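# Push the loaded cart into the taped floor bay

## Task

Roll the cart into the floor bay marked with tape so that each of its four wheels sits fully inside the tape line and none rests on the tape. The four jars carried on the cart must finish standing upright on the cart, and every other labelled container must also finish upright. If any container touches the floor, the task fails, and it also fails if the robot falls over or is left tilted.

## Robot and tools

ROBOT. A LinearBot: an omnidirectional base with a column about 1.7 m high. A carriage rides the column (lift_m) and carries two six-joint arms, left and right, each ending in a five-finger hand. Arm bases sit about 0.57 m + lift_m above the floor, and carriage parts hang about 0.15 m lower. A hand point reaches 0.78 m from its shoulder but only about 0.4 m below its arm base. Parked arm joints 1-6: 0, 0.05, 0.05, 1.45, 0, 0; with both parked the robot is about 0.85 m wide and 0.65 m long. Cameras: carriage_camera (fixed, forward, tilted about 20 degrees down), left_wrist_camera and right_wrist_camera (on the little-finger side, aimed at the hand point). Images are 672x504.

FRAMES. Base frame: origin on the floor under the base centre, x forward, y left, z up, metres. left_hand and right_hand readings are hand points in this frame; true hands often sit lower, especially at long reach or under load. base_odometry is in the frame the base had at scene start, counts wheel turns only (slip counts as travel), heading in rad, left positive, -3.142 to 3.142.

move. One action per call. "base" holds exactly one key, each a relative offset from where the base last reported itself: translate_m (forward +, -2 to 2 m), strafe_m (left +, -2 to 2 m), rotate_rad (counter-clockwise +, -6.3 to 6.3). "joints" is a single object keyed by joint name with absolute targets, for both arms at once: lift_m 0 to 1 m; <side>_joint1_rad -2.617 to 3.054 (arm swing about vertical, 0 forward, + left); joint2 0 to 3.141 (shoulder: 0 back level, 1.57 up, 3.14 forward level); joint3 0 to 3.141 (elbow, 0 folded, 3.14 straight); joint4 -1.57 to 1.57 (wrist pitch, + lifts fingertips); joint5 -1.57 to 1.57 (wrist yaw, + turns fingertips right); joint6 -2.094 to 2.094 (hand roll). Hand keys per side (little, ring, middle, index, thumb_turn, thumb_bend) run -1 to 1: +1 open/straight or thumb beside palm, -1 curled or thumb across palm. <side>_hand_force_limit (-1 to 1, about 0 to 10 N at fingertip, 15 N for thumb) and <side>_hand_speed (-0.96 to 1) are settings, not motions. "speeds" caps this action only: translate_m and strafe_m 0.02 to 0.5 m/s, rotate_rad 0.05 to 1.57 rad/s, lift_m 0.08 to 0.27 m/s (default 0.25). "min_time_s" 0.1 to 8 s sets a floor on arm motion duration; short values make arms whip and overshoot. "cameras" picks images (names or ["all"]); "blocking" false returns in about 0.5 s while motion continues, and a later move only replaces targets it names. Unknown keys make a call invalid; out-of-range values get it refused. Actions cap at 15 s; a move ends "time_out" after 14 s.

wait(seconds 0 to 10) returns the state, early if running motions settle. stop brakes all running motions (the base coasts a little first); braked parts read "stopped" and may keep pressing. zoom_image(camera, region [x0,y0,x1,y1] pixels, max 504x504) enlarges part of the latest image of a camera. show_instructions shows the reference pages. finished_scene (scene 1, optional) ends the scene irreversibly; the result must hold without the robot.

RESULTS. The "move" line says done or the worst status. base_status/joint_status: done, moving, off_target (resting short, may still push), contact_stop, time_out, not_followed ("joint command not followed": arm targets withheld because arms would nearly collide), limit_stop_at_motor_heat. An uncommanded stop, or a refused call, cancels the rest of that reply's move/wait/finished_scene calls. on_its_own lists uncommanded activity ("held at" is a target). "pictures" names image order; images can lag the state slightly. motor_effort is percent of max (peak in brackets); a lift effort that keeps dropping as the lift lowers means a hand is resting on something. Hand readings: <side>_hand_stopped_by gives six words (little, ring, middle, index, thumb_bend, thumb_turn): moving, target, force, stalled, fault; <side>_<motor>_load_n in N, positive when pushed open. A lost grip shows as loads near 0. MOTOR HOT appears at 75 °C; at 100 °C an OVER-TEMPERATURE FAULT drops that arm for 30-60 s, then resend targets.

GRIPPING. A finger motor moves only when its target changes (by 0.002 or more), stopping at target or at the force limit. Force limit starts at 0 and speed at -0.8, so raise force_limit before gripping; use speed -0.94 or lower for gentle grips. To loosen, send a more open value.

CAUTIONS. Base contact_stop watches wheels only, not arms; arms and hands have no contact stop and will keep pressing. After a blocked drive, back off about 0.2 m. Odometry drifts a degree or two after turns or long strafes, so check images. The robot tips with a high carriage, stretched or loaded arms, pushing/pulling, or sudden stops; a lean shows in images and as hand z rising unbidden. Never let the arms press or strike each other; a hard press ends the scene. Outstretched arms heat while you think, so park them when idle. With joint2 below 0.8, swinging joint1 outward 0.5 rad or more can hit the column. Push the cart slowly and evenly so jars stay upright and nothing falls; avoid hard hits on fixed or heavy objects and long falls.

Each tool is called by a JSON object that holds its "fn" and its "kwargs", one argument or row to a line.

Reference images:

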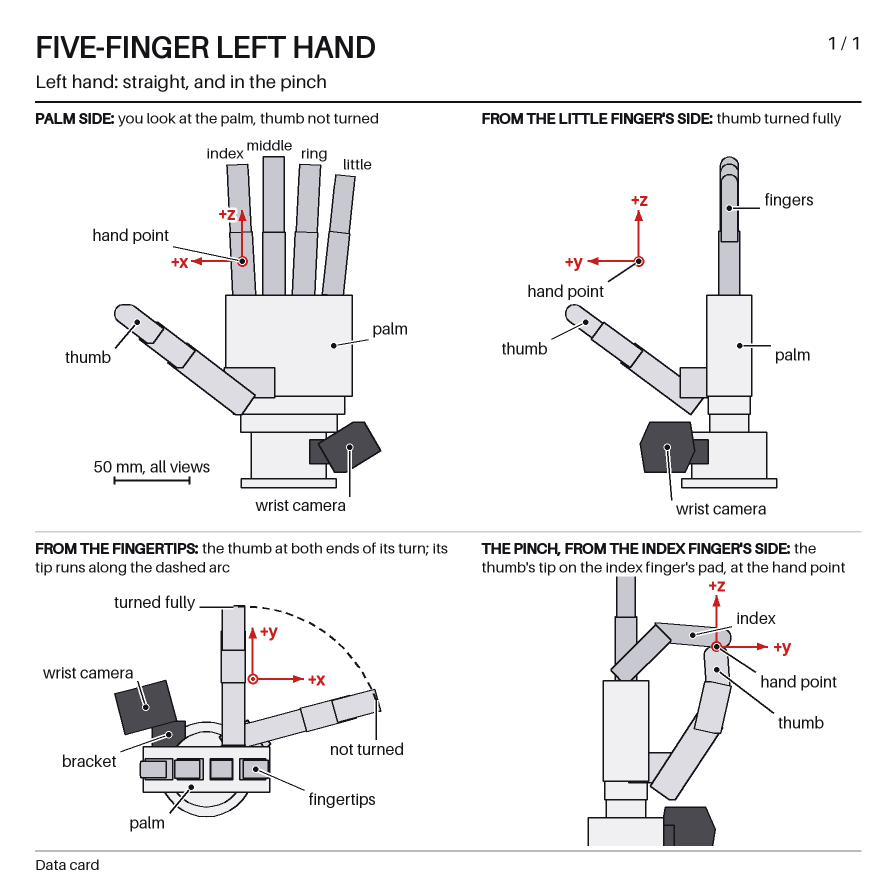

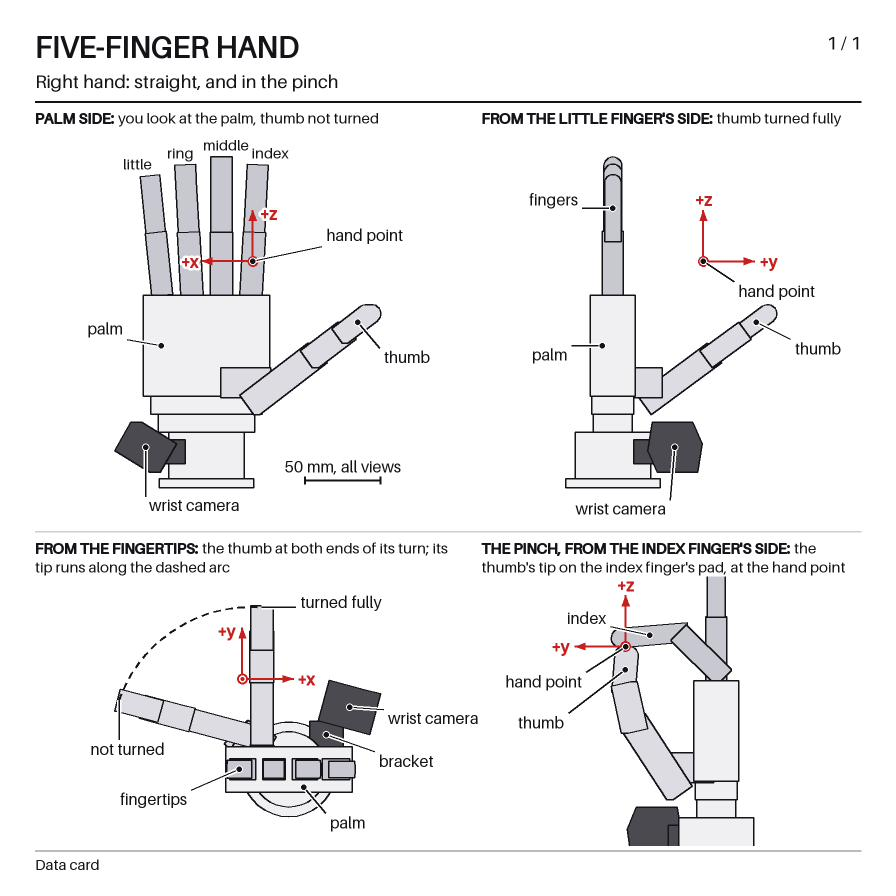

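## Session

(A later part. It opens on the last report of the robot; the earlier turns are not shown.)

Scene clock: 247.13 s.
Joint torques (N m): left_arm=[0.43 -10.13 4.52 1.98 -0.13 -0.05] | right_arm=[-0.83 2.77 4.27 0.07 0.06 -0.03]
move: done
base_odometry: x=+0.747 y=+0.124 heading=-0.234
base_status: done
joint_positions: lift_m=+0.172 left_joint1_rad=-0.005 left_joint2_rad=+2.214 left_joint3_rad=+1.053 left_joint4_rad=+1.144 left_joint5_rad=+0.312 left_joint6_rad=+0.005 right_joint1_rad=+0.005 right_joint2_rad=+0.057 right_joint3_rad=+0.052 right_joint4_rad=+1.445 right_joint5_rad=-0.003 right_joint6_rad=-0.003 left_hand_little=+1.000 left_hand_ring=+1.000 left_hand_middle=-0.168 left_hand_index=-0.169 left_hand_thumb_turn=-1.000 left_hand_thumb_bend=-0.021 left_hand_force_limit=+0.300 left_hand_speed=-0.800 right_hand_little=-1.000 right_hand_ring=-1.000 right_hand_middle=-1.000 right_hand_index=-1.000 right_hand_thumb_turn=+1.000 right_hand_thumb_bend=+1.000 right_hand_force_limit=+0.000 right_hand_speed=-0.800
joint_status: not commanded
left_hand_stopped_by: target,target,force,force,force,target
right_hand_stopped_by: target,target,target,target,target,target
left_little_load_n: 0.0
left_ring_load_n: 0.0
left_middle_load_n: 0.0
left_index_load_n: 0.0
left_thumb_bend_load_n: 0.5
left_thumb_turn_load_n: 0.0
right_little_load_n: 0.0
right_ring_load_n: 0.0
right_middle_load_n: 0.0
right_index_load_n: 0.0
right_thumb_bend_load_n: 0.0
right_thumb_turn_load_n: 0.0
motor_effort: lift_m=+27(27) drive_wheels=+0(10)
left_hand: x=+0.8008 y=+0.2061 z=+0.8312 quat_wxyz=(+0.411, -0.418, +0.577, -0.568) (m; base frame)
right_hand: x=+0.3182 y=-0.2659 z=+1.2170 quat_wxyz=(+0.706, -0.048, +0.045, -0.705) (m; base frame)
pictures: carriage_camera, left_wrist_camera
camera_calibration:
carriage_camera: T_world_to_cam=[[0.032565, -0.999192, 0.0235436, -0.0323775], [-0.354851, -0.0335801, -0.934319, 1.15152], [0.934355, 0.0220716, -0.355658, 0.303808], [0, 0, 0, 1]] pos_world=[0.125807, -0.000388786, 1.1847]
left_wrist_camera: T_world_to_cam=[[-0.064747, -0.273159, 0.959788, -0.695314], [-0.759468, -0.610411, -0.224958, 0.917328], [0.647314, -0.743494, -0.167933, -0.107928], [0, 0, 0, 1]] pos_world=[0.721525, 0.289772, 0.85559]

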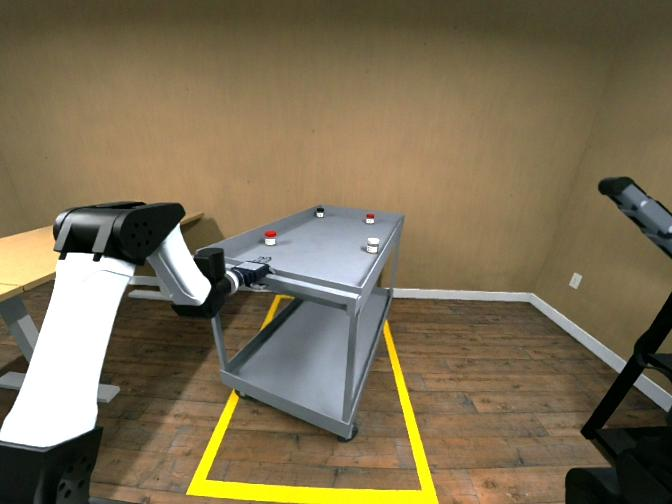

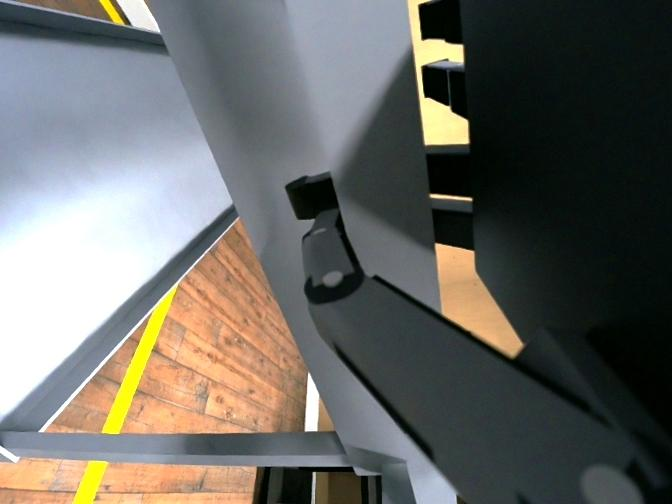

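{"fn": "move", "kwargs": {
  "base": {"strafe_m": 0.14},
  "speeds": {"strafe_m": 0.06},
  "cameras": ["carriage_camera", "left_wrist_camera"]
}}

Scene clock: 250.83 s.
Joint torques (N m): left_arm=[0.57 -10.13 4.49 2 -0.19 -0.03] | right_arm=[-0.8 2.74 4.29 0.07 0.05 -0.03]
move: done
base_odometry: x=+0.780 y=+0.260 heading=-0.234
base_status: done
joint_positions: lift_m=+0.172 left_joint1_rad=-0.007 left_joint2_rad=+2.214 left_joint3_rad=+1.053 left_joint4_rad=+1.141 left_joint5_rad=+0.313 left_joint6_rad=+0.003 right_joint1_rad=+0.004 right_joint2_rad=+0.057 right_joint3_rad=+0.052 right_joint4_rad=+1.445 right_joint5_rad=-0.003 right_joint6_rad=-0.003 left_hand_little=+1.000 left_hand_ring=+1.000 left_hand_middle=-0.168 left_hand_index=-0.169 left_hand_thumb_turn=-1.000 left_hand_thumb_bend=-0.021 left_hand_force_limit=+0.300 left_hand_speed=-0.800 right_hand_little=-1.000 right_hand_ring=-1.000 right_hand_middle=-1.000 right_hand_index=-1.000 right_hand_thumb_turn=+1.000 right_hand_thumb_bend=+1.000 right_hand_force_limit=+0.000 right_hand_speed=-0.800
joint_status: not commanded
left_hand_stopped_by: target,target,force,force,force,target
right_hand_stopped_by: target,target,target,target,target,target
left_little_load_n: 0.0
left_ring_load_n: 0.0
left_middle_load_n: 0.0
left_index_load_n: 0.0
left_thumb_bend_load_n: 0.5
left_thumb_turn_load_n: 0.0
right_little_load_n: 0.0
right_ring_load_n: 0.0
right_middle_load_n: 0.0
right_index_load_n: 0.0
right_thumb_bend_load_n: -0.5
right_thumb_turn_load_n: 0.0
motor_effort: lift_m=+27(27) drive_wheels=+0(14)
left_hand: x=+0.8003 y=+0.2047 z=+0.8307 quat_wxyz=(+0.409, -0.419, +0.578, -0.569) (m; base frame)
right_hand: x=+0.3182 y=-0.2660 z=+1.2170 quat_wxyz=(+0.706, -0.047, +0.045, -0.705) (m; base frame)
pictures: carriage_camera, left_wrist_camera
camera_calibration:
carriage_camera: T_world_to_cam=[[0.032565, -0.999192, 0.0235436, -0.0323775], [-0.354851, -0.0335801, -0.934319, 1.15152], [0.934355, 0.0220716, -0.355658, 0.303808], [0, 0, 0, 1]] pos_world=[0.125807, -0.000388786, 1.1847]
left_wrist_camera: T_world_to_cam=[[-0.062542, -0.27096, 0.960557, -0.698031], [-0.761726, -0.60891, -0.221362, 0.914609], [0.644873, -0.745526, -0.168315, -0.106082], [0, 0, 0, 1]] pos_world=[0.721435, 0.288689, 0.855102]

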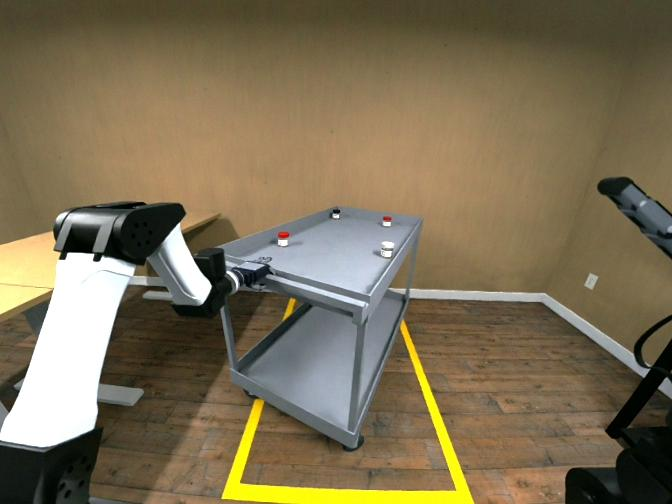

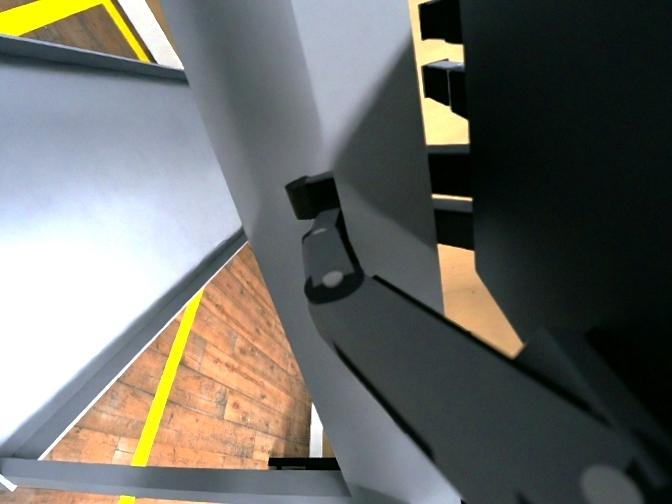

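{"fn": "zoom_image", "kwargs": {
  "camera": "carriage_camera",
  "region": [200, 190, 500, 504]
}}

Scaled by 1.605 from the camera's 672x504 image, which has a finer 960x720 frame.

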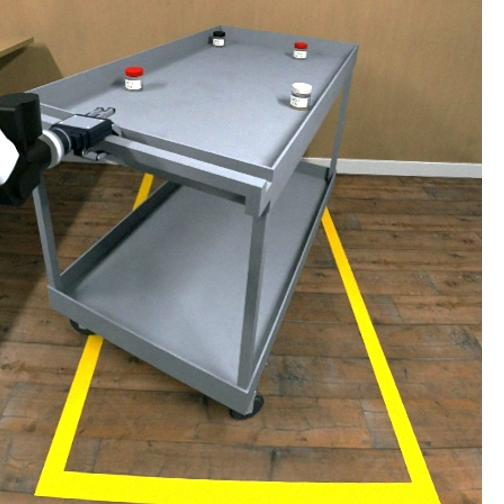

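{"fn": "move", "kwargs": {
  "base": {"translate_m": -0.3},
  "speeds": {"translate_m": 0.1},
  "cameras": ["carriage_camera", "left_wrist_camera"]
}}

Scene clock: 265.03 s.
Joint torques (N m): left_arm=[-0.61 -10.17 4.14 2.16 0.08 -0.13] | right_arm=[-0.81 2.78 4.29 0.1 0.05 -0.03]
move: done
base_odometry: x=+0.488 y=+0.330 heading=-0.234
base_status: done
joint_positions: lift_m=+0.172 left_joint1_rad=+0.007 left_joint2_rad=+2.214 left_joint3_rad=+1.058 left_joint4_rad=+1.127 left_joint5_rad=+0.287 left_joint6_rad=+0.012 right_joint1_rad=+0.004 right_joint2_rad=+0.057 right_joint3_rad=+0.052 right_joint4_rad=+1.445 right_joint5_rad=-0.003 right_joint6_rad=-0.003 left_hand_little=+1.000 left_hand_ring=+1.000 left_hand_middle=-0.168 left_hand_index=-0.169 left_hand_thumb_turn=-1.000 left_hand_thumb_bend=-0.021 left_hand_force_limit=+0.300 left_hand_speed=-0.800 right_hand_little=-1.000 right_hand_ring=-1.000 right_hand_middle=-1.000 right_hand_index=-1.000 right_hand_thumb_turn=+1.000 right_hand_thumb_bend=+1.000 right_hand_force_limit=+0.000 right_hand_speed=-0.800
joint_status: not commanded
left_hand_stopped_by: target,target,force,force,force,target
right_hand_stopped_by: target,target,target,target,target,target
left_little_load_n: 0.0
left_ring_load_n: 0.0
left_middle_load_n: 0.0
left_index_load_n: 0.0
left_thumb_bend_load_n: 0.5
left_thumb_turn_load_n: 0.0
right_little_load_n: 0.0
right_ring_load_n: 0.0
right_middle_load_n: 0.0
right_index_load_n: 0.0
right_thumb_bend_load_n: 0.0
right_thumb_turn_load_n: 0.0
motor_effort: lift_m=+27(27) drive_wheels=-2(16)
left_hand: x=+0.8042 y=+0.2176 z=+0.8285 quat_wxyz=(+0.420, -0.430, +0.574, -0.556) (m; base frame)
right_hand: x=+0.3182 y=-0.2660 z=+1.2170 quat_wxyz=(+0.706, -0.047, +0.045, -0.705) (m; base frame)
pictures: carriage_camera, left_wrist_camera
camera_calibration:
carriage_camera: T_world_to_cam=[[0.032565, -0.999192, 0.0235436, -0.0323775], [-0.354851, -0.0335801, -0.934319, 1.15152], [0.934355, 0.0220716, -0.355658, 0.303808], [0, 0, 0, 1]] pos_world=[0.125807, -0.000388786, 1.1847]
left_wrist_camera: T_world_to_cam=[[-0.0443339, -0.281993, 0.958392, -0.70263], [-0.738856, -0.636439, -0.221441, 0.912576], [0.672403, -0.717931, -0.180136, -0.117578], [0, 0, 0, 1]] pos_world=[0.722172, 0.29825, 0.854296]

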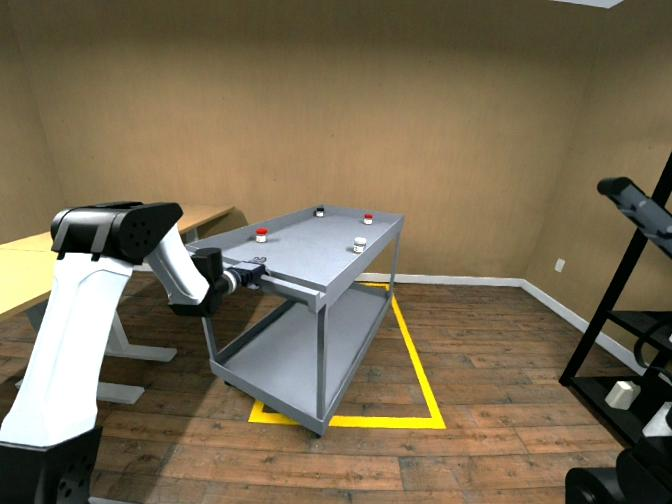

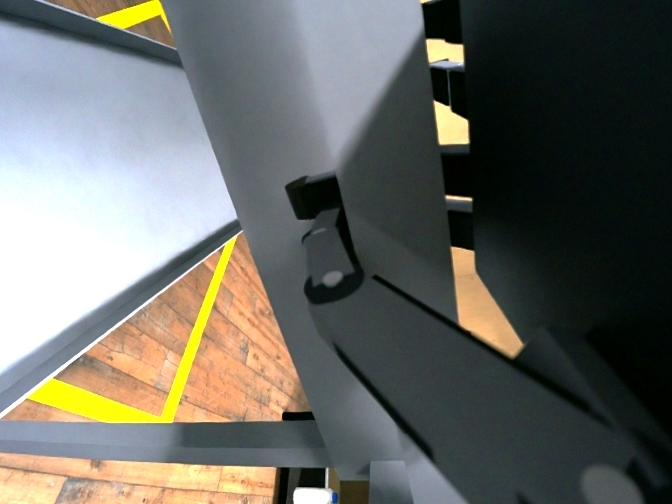

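{"fn": "zoom_image", "kwargs": {
  "camera": "carriage_camera",
  "region": [180, 190, 480, 450]
}}

Scaled by 1.680 from the camera's 672x504 image, which has a finer 960x720 frame.

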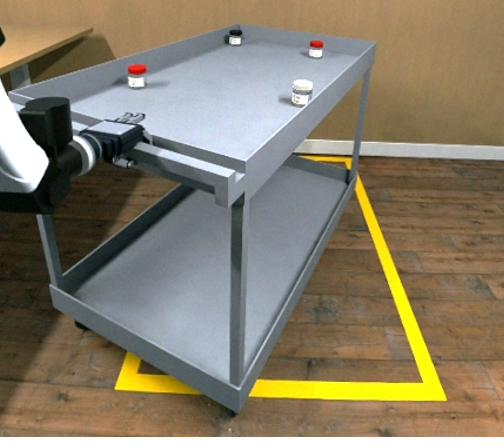

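{"fn": "move", "kwargs": {
  "base": {"translate_m": -0.1},
  "speeds": {"translate_m": 0.08}
}}

{"fn": "move", "kwargs": {
  "base": {"strafe_m": -0.15},
  "speeds": {"strafe_m": 0.06},
  "cameras": ["carriage_camera", "left_wrist_camera"]
}}

{"fn": "zoom_image", "kwargs": {
  "camera": "carriage_camera",
  "region": [180, 190, 480, 450]
}}

Scene clock: 274.00 s.
Joint torques (N m): left_arm=[-0.57 -10.56 4.07 2.09 0.06 -0.11] | right_arm=[-0.81 2.66 4.19 0.05 0.09 -0.03]
move: done
base_odometry: x=+0.391 y=+0.353 heading=-0.234
base_status: done
joint_positions: lift_m=+0.172 left_joint1_rad=+0.006 left_joint2_rad=+2.218 left_joint3_rad=+1.059 left_joint4_rad=+1.133 left_joint5_rad=+0.289 left_joint6_rad=+0.011 right_joint1_rad=+0.004 right_joint2_rad=+0.057 right_joint3_rad=+0.052 right_joint4_rad=+1.446 right_joint5_rad=-0.003 right_joint6_rad=-0.003 left_hand_little=+1.000 left_hand_ring=+1.000 left_hand_middle=-0.168 left_hand_index=-0.169 left_hand_thumb_turn=-1.000 left_hand_thumb_bend=-0.021 left_hand_force_limit=+0.300 left_hand_speed=-0.800 right_hand_little=-1.000 right_hand_ring=-1.000 right_hand_middle=-1.000 right_hand_index=-1.000 right_hand_thumb_turn=+1.000 right_hand_thumb_bend=+1.000 right_hand_force_limit=+0.000 right_hand_speed=-0.800
joint_status: not commanded
left_hand_stopped_by: target,target,force,force,force,target
right_hand_stopped_by: target,target,target,target,target,target
left_little_load_n: 0.0
left_ring_load_n: 0.0
left_middle_load_n: 0.0
left_index_load_n: 0.0
left_thumb_bend_load_n: 0.5
left_thumb_turn_load_n: 0.0
right_little_load_n: 0.0
right_ring_load_n: 0.0
right_middle_load_n: 0.0
right_index_load_n: 0.0
right_thumb_bend_load_n: 0.0
right_thumb_turn_load_n: 0.0
motor_effort: lift_m=+27(27) drive_wheels=+1(14)
left_hand: x=+0.8045 y=+0.2170 z=+0.8284 quat_wxyz=(+0.420, -0.429, +0.573, -0.558) (m; base frame)
right_hand: x=+0.3179 y=-0.2660 z=+1.2171 quat_wxyz=(+0.706, -0.047, +0.045, -0.705) (m; base frame)
pictures: none

Scene clock: 277.03 s.
Joint torques (N m): left_arm=[-0.87 -10.55 4.38 2.16 0.18 -0.11] | right_arm=[-0.81 2.73 4.26 0.09 0.04 -0.03]
move: done
base_odometry: x=+0.356 y=+0.207 heading=-0.234
base_status: done
joint_positions: lift_m=+0.172 left_joint1_rad=+0.010 left_joint2_rad=+2.218 left_joint3_rad=+1.054 left_joint4_rad=+1.126 left_joint5_rad=+0.278 left_joint6_rad=+0.010 right_joint1_rad=+0.004 right_joint2_rad=+0.057 right_joint3_rad=+0.052 right_joint4_rad=+1.446 right_joint5_rad=-0.002 right_joint6_rad=-0.003 left_hand_little=+1.000 left_hand_ring=+1.000 left_hand_middle=-0.168 left_hand_index=-0.168 left_hand_thumb_turn=-1.000 left_hand_thumb_bend=-0.021 left_hand_force_limit=+0.300 left_hand_speed=-0.800 right_hand_little=-1.000 right_hand_ring=-1.000 right_hand_middle=-1.000 right_hand_index=-1.000 right_hand_thumb_turn=+1.000 right_hand_thumb_bend=+1.000 right_hand_force_limit=+0.000 right_hand_speed=-0.800
joint_status: not commanded
left_hand_stopped_by: target,target,force,force,force,target
right_hand_stopped_by: target,target,target,target,target,target
left_little_load_n: 0.0
left_ring_load_n: 0.0
left_middle_load_n: 0.0
left_index_load_n: 1.0
left_thumb_bend_load_n: 0.0
left_thumb_turn_load_n: 0.0
right_little_load_n: 0.0
right_ring_load_n: 0.0
right_middle_load_n: 0.0
right_index_load_n: 0.0
right_thumb_bend_load_n: 0.0
right_thumb_turn_load_n: 0.0
motor_effort: lift_m=+27(27) drive_wheels=-2(10)
left_hand: x=+0.8041 y=+0.2209 z=+0.8250 quat_wxyz=(+0.421, -0.436, +0.572, -0.552) (m; base frame)
right_hand: x=+0.3179 y=-0.2662 z=+1.2171 quat_wxyz=(+0.706, -0.047, +0.045, -0.705) (m; base frame)
pictures: carriage_camera, left_wrist_camera
camera_calibration:
carriage_camera: T_world_to_cam=[[0.032565, -0.999192, 0.0235436, -0.0323775], [-0.354851, -0.0335801, -0.934319, 1.15152], [0.934355, 0.0220716, -0.355658, 0.303808], [0, 0, 0, 1]] pos_world=[0.125807, -0.000388786, 1.1847]
left_wrist_camera: T_world_to_cam=[[-0.03355, -0.281309, 0.959031, -0.707795], [-0.732654, -0.645736, -0.215042, 0.905575], [0.679773, -0.709853, -0.184438, -0.119917], [0, 0, 0, 1]] pos_world=[0.721243, 0.30053, 0.851416]

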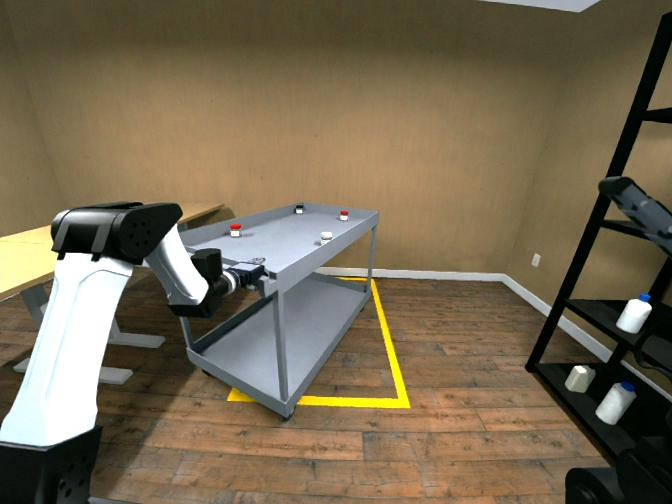

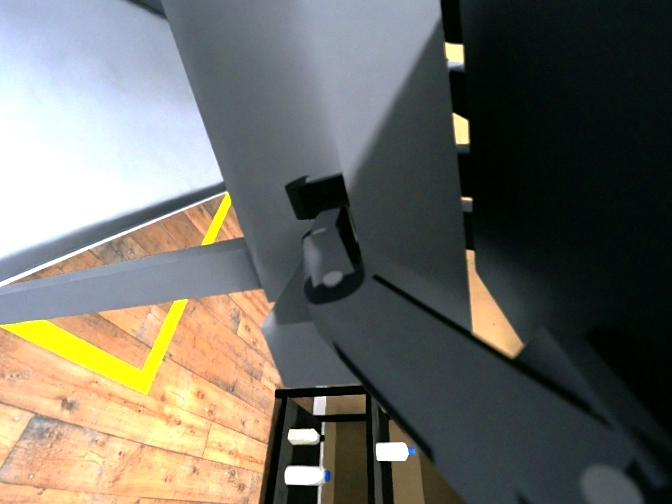

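Scaled by 1.680 from the camera's 672x504 image, which has a finer 960x720 frame.

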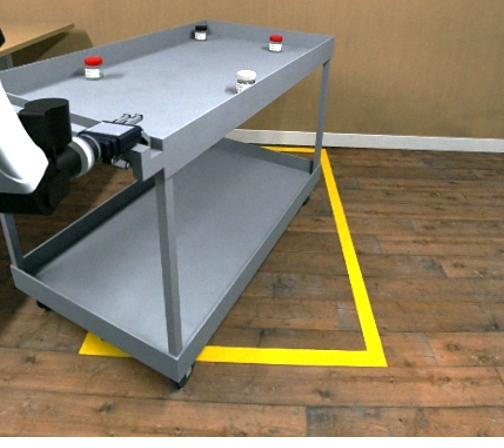

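{"fn": "move", "kwargs": {
  "base": {"translate_m": -0.06},
  "speeds": {"translate_m": 0.08}
}}

{"fn": "move", "kwargs": {
  "base": {"strafe_m": -0.2},
  "joints": {"left_joint5_rad":0.2},
  "speeds": {"strafe_m": 0.06},
  "cameras": ["carriage_camera", "left_wrist_camera"]
}}

{"fn": "zoom_image", "kwargs": {
  "camera": "carriage_camera",
  "region": [180, 190, 480, 450]
}}

Scene clock: 281.30 s.
Joint torques (N m): left_arm=[-1.68 -10.65 3.92 2.07 0.67 -0.28] | right_arm=[-0.79 2.71 4.33 0.1 0.04 -0.03]
move: done
base_odometry: x=+0.297 y=+0.221 heading=-0.234
base_status: done
joint_positions: lift_m=+0.172 left_joint1_rad=+0.019 left_joint2_rad=+2.218 left_joint3_rad=+1.061 left_joint4_rad=+1.136 left_joint5_rad=+0.228 left_joint6_rad=+0.024 right_joint1_rad=+0.004 right_joint2_rad=+0.057 right_joint3_rad=+0.052 right_joint4_rad=+1.447 right_joint5_rad=-0.002 right_joint6_rad=-0.003 left_hand_little=+1.000 left_hand_ring=+1.000 left_hand_middle=-0.168 left_hand_index=-0.169 left_hand_thumb_turn=-1.000 left_hand_thumb_bend=-0.021 left_hand_force_limit=+0.300 left_hand_speed=-0.800 right_hand_little=-1.000 right_hand_ring=-1.000 right_hand_middle=-1.000 right_hand_index=-1.000 right_hand_thumb_turn=+1.000 right_hand_thumb_bend=+1.000 right_hand_force_limit=+0.000 right_hand_speed=-0.800
joint_status: not commanded
left_hand_stopped_by: target,target,force,force,force,target
right_hand_stopped_by: target,target,target,target,target,target
left_little_load_n: 0.0
left_ring_load_n: 0.0
left_middle_load_n: 0.0
left_index_load_n: 0.0
left_thumb_bend_load_n: 0.5
left_thumb_turn_load_n: 0.0
right_little_load_n: 0.0
right_ring_load_n: -0.5
right_middle_load_n: 0.0
right_index_load_n: 0.0
right_thumb_bend_load_n: 0.0
right_thumb_turn_load_n: 0.0
motor_effort: lift_m=+27(27) drive_wheels=+0(10)
left_hand: x=+0.8110 y=+0.2361 z=+0.8293 quat_wxyz=(+0.446, -0.444, +0.559, -0.540) (m; base frame)
right_hand: x=+0.3177 y=-0.2662 z=+1.2172 quat_wxyz=(+0.706, -0.046, +0.045, -0.705) (m; base frame)
pictures: none

Scene clock: 285.30 s.
Joint torques (N m): left_arm=[-0.69 -10.62 4.34 2.12 0.02 -0.13] | right_arm=[-0.77 2.74 4.29 0.04 0.06 -0.04]
move: done
base_odometry: x=+0.250 y=+0.026 heading=-0.234
base_status: done
joint_positions: lift_m=+0.172 left_joint1_rad=+0.008 left_joint2_rad=+2.218 left_joint3_rad=+1.055 left_joint4_rad=+1.131 left_joint5_rad=+0.192 left_joint6_rad=+0.009 right_joint1_rad=+0.003 right_joint2_rad=+0.057 right_joint3_rad=+0.052 right_joint4_rad=+1.447 right_joint5_rad=-0.002 right_joint6_rad=-0.003 left_hand_little=+1.000 left_hand_ring=+1.000 left_hand_middle=-0.168 left_hand_index=-0.169 left_hand_thumb_turn=-1.000 left_hand_thumb_bend=-0.021 left_hand_force_limit=+0.300 left_hand_speed=-0.800 right_hand_little=-1.000 right_hand_ring=-1.000 right_hand_middle=-1.000 right_hand_index=-1.000 right_hand_thumb_turn=+1.000 right_hand_thumb_bend=+1.000 right_hand_force_limit=+0.000 right_hand_speed=-0.800
joint_status: all done
left_hand_stopped_by: target,target,force,force,force,target
right_hand_stopped_by: target,target,target,target,target,target
left_little_load_n: 0.0
left_ring_load_n: 0.0
left_middle_load_n: 0.0
left_index_load_n: -0.5
left_thumb_bend_load_n: 0.0
left_thumb_turn_load_n: 0.0
right_little_load_n: 0.0
right_ring_load_n: 0.0
right_middle_load_n: 0.0
right_index_load_n: 0.0
right_thumb_bend_load_n: 0.0
right_thumb_turn_load_n: 0.0
motor_effort: lift_m=+27(27) drive_wheels=-2(10)
left_hand: x=+0.8106 y=+0.2354 z=+0.8259 quat_wxyz=(+0.445, -0.458, +0.553, -0.535) (m; base frame)
right_hand: x=+0.3177 y=-0.2662 z=+1.2172 quat_wxyz=(+0.706, -0.046, +0.045, -0.705) (m; base frame)
pictures: carriage_camera, left_wrist_camera
camera_calibration:
carriage_camera: T_world_to_cam=[[0.032565, -0.999192, 0.0235436, -0.0323775], [-0.354851, -0.0335801, -0.934319, 1.15152], [0.934355, 0.0220716, -0.355658, 0.303808], [0, 0, 0, 1]] pos_world=[0.125807, -0.000388786, 1.1847]
left_wrist_camera: T_world_to_cam=[[-0.0137869, -0.284786, 0.958492, -0.719051], [-0.67505, -0.704508, -0.219032, 0.890372], [0.737643, -0.65005, -0.182532, -0.176525], [0, 0, 0, 1]] pos_world=[0.721345, 0.307749, 0.852004]

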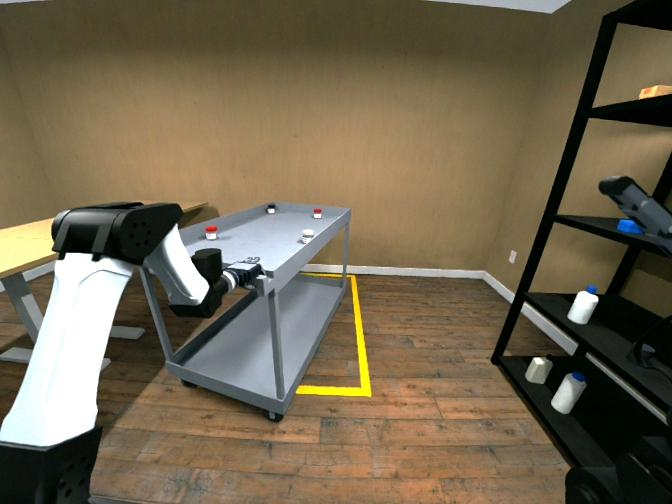

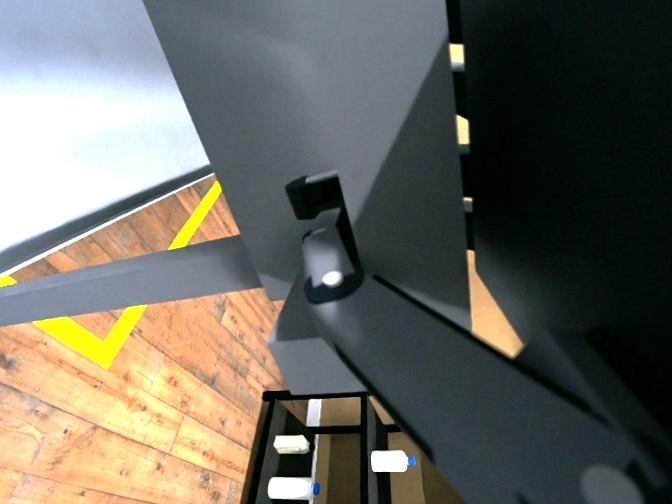

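Scaled by 1.680 from the camera's 672x504 image, which has a finer 960x720 frame.

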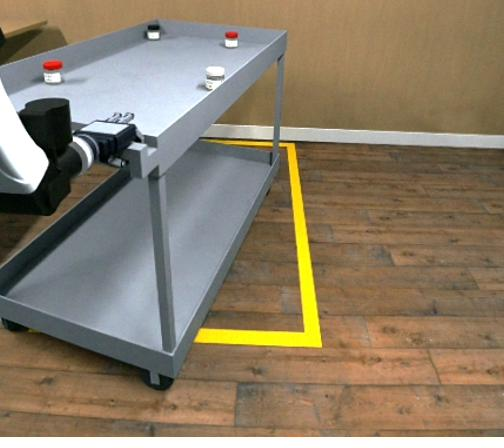

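{"fn": "move", "kwargs": {
  "base": {"translate_m": -0.12},
  "speeds": {"translate_m": 0.1}
}}

{"fn": "move", "kwargs": {
  "base": {"strafe_m": -0.25},
  "joints": {"left_joint5_rad":0.0},
  "min_time_s": 3.5,
  "speeds": {"strafe_m": 0.06},
  "cameras": ["carriage_camera", "left_wrist_camera"]
}}

{"fn": "zoom_image", "kwargs": {
  "camera": "carriage_camera",
  "region": [120, 190, 420, 450]
}}

Scene clock: 292.17 s.
Joint torques (N m): left_arm=[0.51 -10.97 3.75 2.11 -0.15 -0.02] | right_arm=[-0.76 2.74 4.29 0.03 0.03 -0.03]
move: done
base_odometry: x=+0.134 y=+0.054 heading=-0.234
base_status: done
joint_positions: lift_m=+0.172 left_joint1_rad=-0.007 left_joint2_rad=+2.221 left_joint3_rad=+1.060 left_joint4_rad=+1.134 left_joint5_rad=+0.210 left_joint6_rad=+0.002 right_joint1_rad=+0.003 right_joint2_rad=+0.057 right_joint3_rad=+0.052 right_joint4_rad=+1.447 right_joint5_rad=-0.002 right_joint6_rad=-0.003 left_hand_little=+1.000 left_hand_ring=+1.000 left_hand_middle=-0.168 left_hand_index=-0.169 left_hand_thumb_turn=-1.000 left_hand_thumb_bend=-0.021 left_hand_force_limit=+0.300 left_hand_speed=-0.800 right_hand_little=-1.000 right_hand_ring=-1.000 right_hand_middle=-1.000 right_hand_index=-1.000 right_hand_thumb_turn=+1.000 right_hand_thumb_bend=+1.000 right_hand_force_limit=+0.000 right_hand_speed=-0.800
joint_status: not commanded
left_hand_stopped_by: target,target,force,force,force,target
right_hand_stopped_by: target,target,target,target,target,target
left_little_load_n: 0.0
left_ring_load_n: 0.0
left_middle_load_n: 0.5
left_index_load_n: 0.0
left_thumb_bend_load_n: 0.5
left_thumb_turn_load_n: 0.0
right_little_load_n: 0.0
right_ring_load_n: 0.0
right_middle_load_n: 0.0
right_index_load_n: 0.0
right_thumb_bend_load_n: 0.0
right_thumb_turn_load_n: 0.0
motor_effort: lift_m=+27(27) drive_wheels=-1(15)
left_hand: x=+0.8097 y=+0.2231 z=+0.8272 quat_wxyz=(+0.436, -0.450, +0.558, -0.544) (m; base frame)
right_hand: x=+0.3177 y=-0.2662 z=+1.2172 quat_wxyz=(+0.706, -0.046, +0.045, -0.705) (m; base frame)
pictures: none

Scene clock: 296.87 s.
Joint torques (N m): left_arm=[-0.83 -10.92 4.56 2.13 0.01 -0.08] | right_arm=[-0.85 2.74 4.3 0.04 -0.02 -0.03]
move: done
base_odometry: x=+0.075 y=-0.189 heading=-0.235
base_status: done
joint_positions: lift_m=+0.172 left_joint1_rad=+0.009 left_joint2_rad=+2.221 left_joint3_rad=+1.052 left_joint4_rad=+1.132 left_joint5_rad=-0.011 left_joint6_rad=+0.009 right_joint1_rad=+0.003 right_joint2_rad=+0.057 right_joint3_rad=+0.052 right_joint4_rad=+1.447 right_joint5_rad=-0.001 right_joint6_rad=-0.003 left_hand_little=+1.000 left_hand_ring=+1.000 left_hand_middle=-0.168 left_hand_index=-0.169 left_hand_thumb_turn=-1.000 left_hand_thumb_bend=-0.021 left_hand_force_limit=+0.300 left_hand_speed=-0.800 right_hand_little=-1.000 right_hand_ring=-1.000 right_hand_middle=-1.000 right_hand_index=-1.000 right_hand_thumb_turn=+1.000 right_hand_thumb_bend=+1.000 right_hand_force_limit=+0.000 right_hand_speed=-0.800
joint_status: all done
left_hand_stopped_by: target,target,force,force,force,target
right_hand_stopped_by: target,target,target,target,target,target
left_little_load_n: 0.0
left_ring_load_n: 0.0
left_middle_load_n: 0.0
left_index_load_n: -0.5
left_thumb_bend_load_n: 0.0
left_thumb_turn_load_n: 0.0
right_little_load_n: 0.0
right_ring_load_n: 0.0
right_middle_load_n: 0.0
right_index_load_n: 0.0
right_thumb_bend_load_n: 0.0
right_thumb_turn_load_n: 0.0
motor_effort: lift_m=+27(27) drive_wheels=-2(10)
left_hand: x=+0.8191 y=+0.2749 z=+0.8228 quat_wxyz=(+0.498, -0.512, +0.507, -0.483) (m; base frame)
right_hand: x=+0.3177 y=-0.2664 z=+1.2172 quat_wxyz=(+0.706, -0.046, +0.045, -0.705) (m; base frame)
pictures: carriage_camera, left_wrist_camera
camera_calibration:
carriage_camera: T_world_to_cam=[[0.032565, -0.999192, 0.0235436, -0.0323775], [-0.354851, -0.0335801, -0.934319, 1.15152], [0.934355, 0.0220716, -0.355658, 0.303808], [0, 0, 0, 1]] pos_world=[0.125807, -0.000388786, 1.1847]
left_wrist_camera: T_world_to_cam=[[0.0496576, -0.288219, 0.956276, -0.753929], [-0.519622, -0.825129, -0.221709, 0.831378], [0.852952, -0.485893, -0.190739, -0.29044], [0, 0, 0, 1]] pos_world=[0.717173, 0.327574, 0.84989]

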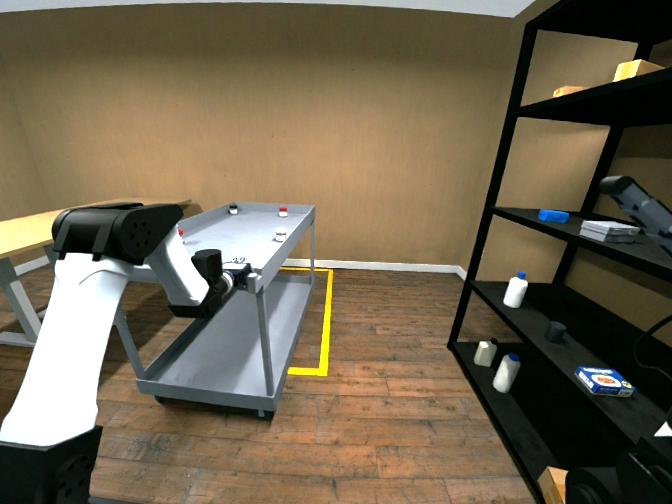

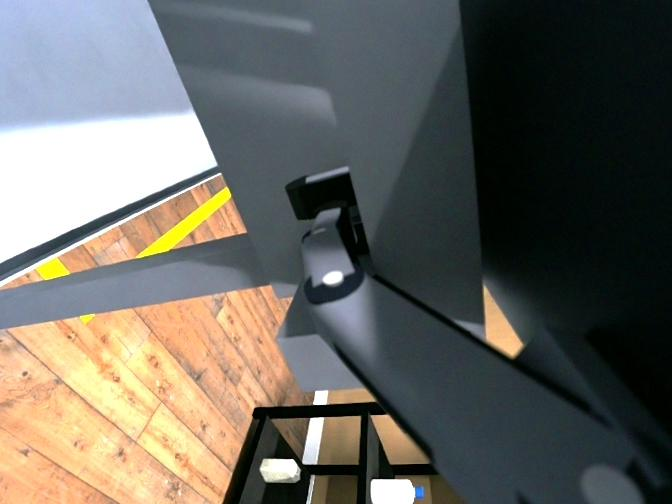

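Scaled by 1.680 from the camera's 672x504 image, which has a finer 960x720 frame.

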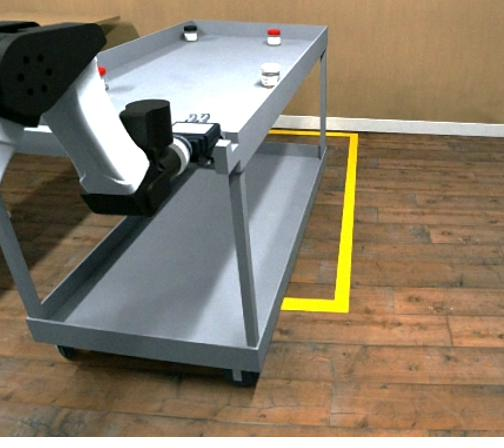

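{"fn": "move", "kwargs": {
  "base": {"strafe_m": -0.14},
  "speeds": {"strafe_m": 0.05},
  "cameras": ["carriage_camera"]
}}

{"fn": "zoom_image", "kwargs": {
  "camera": "carriage_camera",
  "region": [90, 190, 390, 450]
}}

Scene clock: 310.60 s.
Joint torques (N m): left_arm=[-0.79 -10.93 4.56 2.13 0.15 -0.1] | right_arm=[-0.69 2.74 4.27 0.05 0.03 -0.03]
move: done
base_odometry: x=+0.043 y=-0.325 heading=-0.235
base_status: done
joint_positions: lift_m=+0.172 left_joint1_rad=+0.009 left_joint2_rad=+2.221 left_joint3_rad=+1.052 left_joint4_rad=+1.132 left_joint5_rad=-0.018 left_joint6_rad=+0.009 right_joint1_rad=+0.003 right_joint2_rad=+0.057 right_joint3_rad=+0.052 right_joint4_rad=+1.447 right_joint5_rad=-0.001 right_joint6_rad=-0.003 left_hand_little=+1.000 left_hand_ring=+1.000 left_hand_middle=-0.168 left_hand_index=-0.169 left_hand_thumb_turn=-1.000 left_hand_thumb_bend=-0.021 left_hand_force_limit=+0.300 left_hand_speed=-0.800 right_hand_little=-1.000 right_hand_ring=-1.000 right_hand_middle=-1.000 right_hand_index=-1.000 right_hand_thumb_turn=+1.000 right_hand_thumb_bend=+1.000 right_hand_force_limit=+0.000 right_hand_speed=-0.800
joint_status: not commanded
left_hand_stopped_by: target,target,force,force,force,target
right_hand_stopped_by: target,target,target,target,target,target
left_little_load_n: -0.5
left_ring_load_n: 0.0
left_middle_load_n: -0.5
left_index_load_n: 0.0
left_thumb_bend_load_n: 0.0
left_thumb_turn_load_n: 0.0
right_little_load_n: 0.0
right_ring_load_n: 0.0
right_middle_load_n: 0.0
right_index_load_n: 0.0
right_thumb_bend_load_n: 0.0
right_thumb_turn_load_n: 0.0
motor_effort: lift_m=+27(27) drive_wheels=-2(13)
left_hand: x=+0.8192 y=+0.2758 z=+0.8228 quat_wxyz=(+0.499, -0.513, +0.505, -0.482) (m; base frame)
right_hand: x=+0.3177 y=-0.2665 z=+1.2172 quat_wxyz=(+0.706, -0.046, +0.045, -0.706) (m; base frame)
pictures: carriage_camera
camera_calibration:
carriage_camera: T_world_to_cam=[[0.032565, -0.999192, 0.0235436, -0.0323775], [-0.354851, -0.0335801, -0.934319, 1.15152], [0.934355, 0.0220716, -0.355658, 0.303808], [0, 0, 0, 1]] pos_world=[0.125807, -0.000388786, 1.1847]

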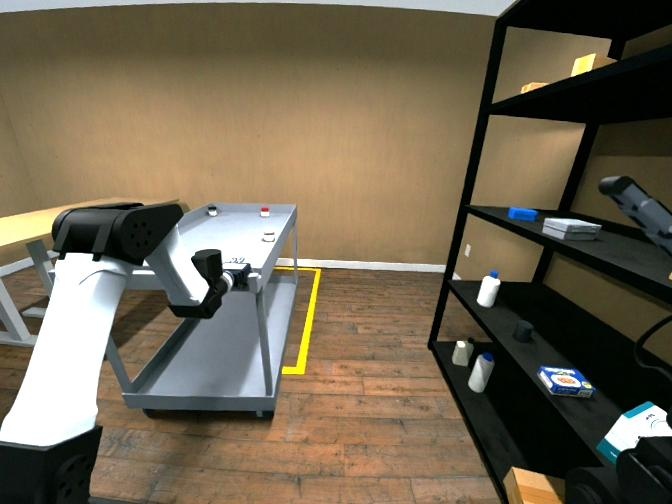

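Scaled by 1.680 from the camera's 672x504 image, which has a finer 960x720 frame.

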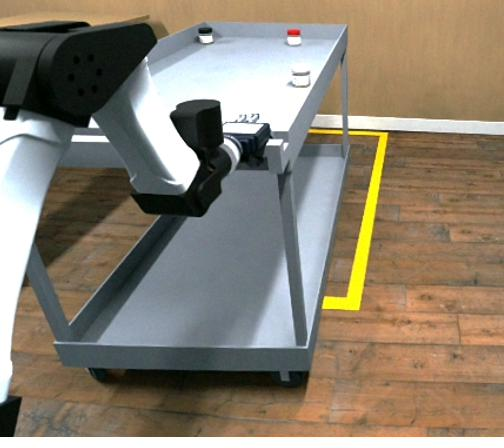

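{"fn": "move", "kwargs": {
  "joints": {"left_hand_speed":0.0,"left_hand_thumb_bend":1.0,"left_hand_index":0.3,"left_hand_middle":0.3}
}}

{"fn": "move", "kwargs": {
  "joints": {"lift_m":0.27},
  "speeds": {"lift_m":0.1},
  "cameras": ["carriage_camera"]
}}

Scene clock: 315.97 s.
Joint torques (N m): left_arm=[-0.28 -10.89 5.04 2 -0.06 0.06] | right_arm=[-0.7 2.81 4.26 0.01 0.03 -0.03]
move: off_target
base_odometry: x=+0.043 y=-0.325 heading=-0.235
base_status: not commanded
joint_positions: lift_m=+0.172 left_joint1_rad=+0.003 left_joint2_rad=+2.221 left_joint3_rad=+1.046 left_joint4_rad=+1.145 left_joint5_rad=+0.001 left_joint6_rad=-0.006 right_joint1_rad=+0.003 right_joint2_rad=+0.057 right_joint3_rad=+0.052 right_joint4_rad=+1.449 right_joint5_rad=-0.001 right_joint6_rad=-0.003 left_hand_little=+1.000 left_hand_ring=+1.000 left_hand_middle=+0.255 left_hand_index=+0.299 left_hand_thumb_turn=-1.000 left_hand_thumb_bend=+1.000 left_hand_force_limit=+0.300 left_hand_speed=+0.000 right_hand_little=-1.000 right_hand_ring=-1.000 right_hand_middle=-1.000 right_hand_index=-1.000 right_hand_thumb_turn=+1.000 right_hand_thumb_bend=+1.000 right_hand_force_limit=+0.000 right_hand_speed=-0.800
joint_status: left_hand_middle off_target (ended at +0.255, target +0.300); the others done
left_hand_stopped_by: target,target,stalled,target,target,target
right_hand_stopped_by: target,target,target,target,target,target
left_little_load_n: 0.0
left_ring_load_n: 0.0
left_middle_load_n: -9.0
left_index_load_n: -1.0
left_thumb_bend_load_n: 0.0
left_thumb_turn_load_n: 0.0
right_little_load_n: 0.0
right_ring_load_n: 0.0
right_middle_load_n: 0.0
right_index_load_n: 0.0
right_thumb_bend_load_n: 0.0
right_thumb_turn_load_n: -0.5
motor_effort: lift_m=+27(27) drive_wheels=-1(5)
left_hand: x=+0.8177 y=+0.2680 z=+0.8241 quat_wxyz=(+0.491, -0.510, +0.506, -0.493) (m; base frame)
right_hand: x=+0.3172 y=-0.2665 z=+1.2174 quat_wxyz=(+0.706, -0.045, +0.044, -0.706) (m; base frame)
pictures: none

Scene clock: 317.33 s.
Joint torques (N m): left_arm=[-0.32 -10.96 5.03 2.07 -0.09 0.07] | right_arm=[-0.73 2.76 4.23 -0.01 0.03 -0.03]
move: done
base_odometry: x=+0.043 y=-0.325 heading=-0.235
base_status: not commanded
joint_positions: lift_m=+0.270 left_joint1_rad=+0.003 left_joint2_rad=+2.221 left_joint3_rad=+1.046 left_joint4_rad=+1.138 left_joint5_rad=+0.001 left_joint6_rad=-0.006 right_joint1_rad=+0.003 right_joint2_rad=+0.057 right_joint3_rad=+0.052 right_joint4_rad=+1.449 right_joint5_rad=-0.001 right_joint6_rad=-0.003 left_hand_little=+1.000 left_hand_ring=+1.000 left_hand_middle=+0.256 left_hand_index=+0.299 left_hand_thumb_turn=-1.000 left_hand_thumb_bend=+1.000 left_hand_force_limit=+0.300 left_hand_speed=+0.000 right_hand_little=-1.000 right_hand_ring=-1.000 right_hand_middle=-1.000 right_hand_index=-1.000 right_hand_thumb_turn=+1.000 right_hand_thumb_bend=+1.000 right_hand_force_limit=+0.000 right_hand_speed=-0.800
joint_status: all done
left_hand_stopped_by: target,target,stalled,target,target,target
right_hand_stopped_by: target,target,target,target,target,target
left_little_load_n: 0.0
left_ring_load_n: 0.0
left_middle_load_n: 0.0
left_index_load_n: 0.0
left_thumb_bend_load_n: 0.0
left_thumb_turn_load_n: 0.0
right_little_load_n: 0.0
right_ring_load_n: 0.0
right_middle_load_n: 0.0
right_index_load_n: 0.0
right_thumb_bend_load_n: 0.0
right_thumb_turn_load_n: -0.5
motor_effort: lift_m=+30(36) drive_wheels=-1(4)
left_hand: x=+0.8173 y=+0.2680 z=+0.9200 quat_wxyz=(+0.489, -0.511, +0.507, -0.492) (m; base frame)
right_hand: x=+0.3172 y=-0.2665 z=+1.3152 quat_wxyz=(+0.706, -0.045, +0.044, -0.706) (m; base frame)
pictures: carriage_camera
camera_calibration:
carriage_camera: T_world_to_cam=[[0.032565, -0.999192, 0.0235436, -0.0346801], [-0.354851, -0.0335801, -0.934319, 1.24289], [0.934355, 0.0220716, -0.355658, 0.338592], [0, 0, 0, 1]] pos_world=[0.125807, -0.000388786, 1.2825]

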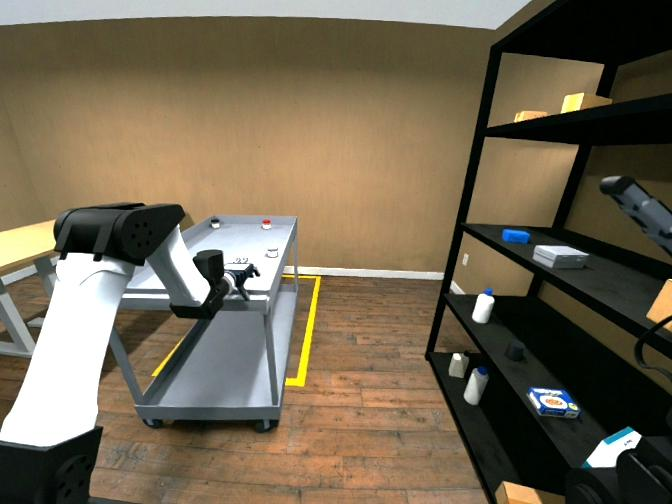

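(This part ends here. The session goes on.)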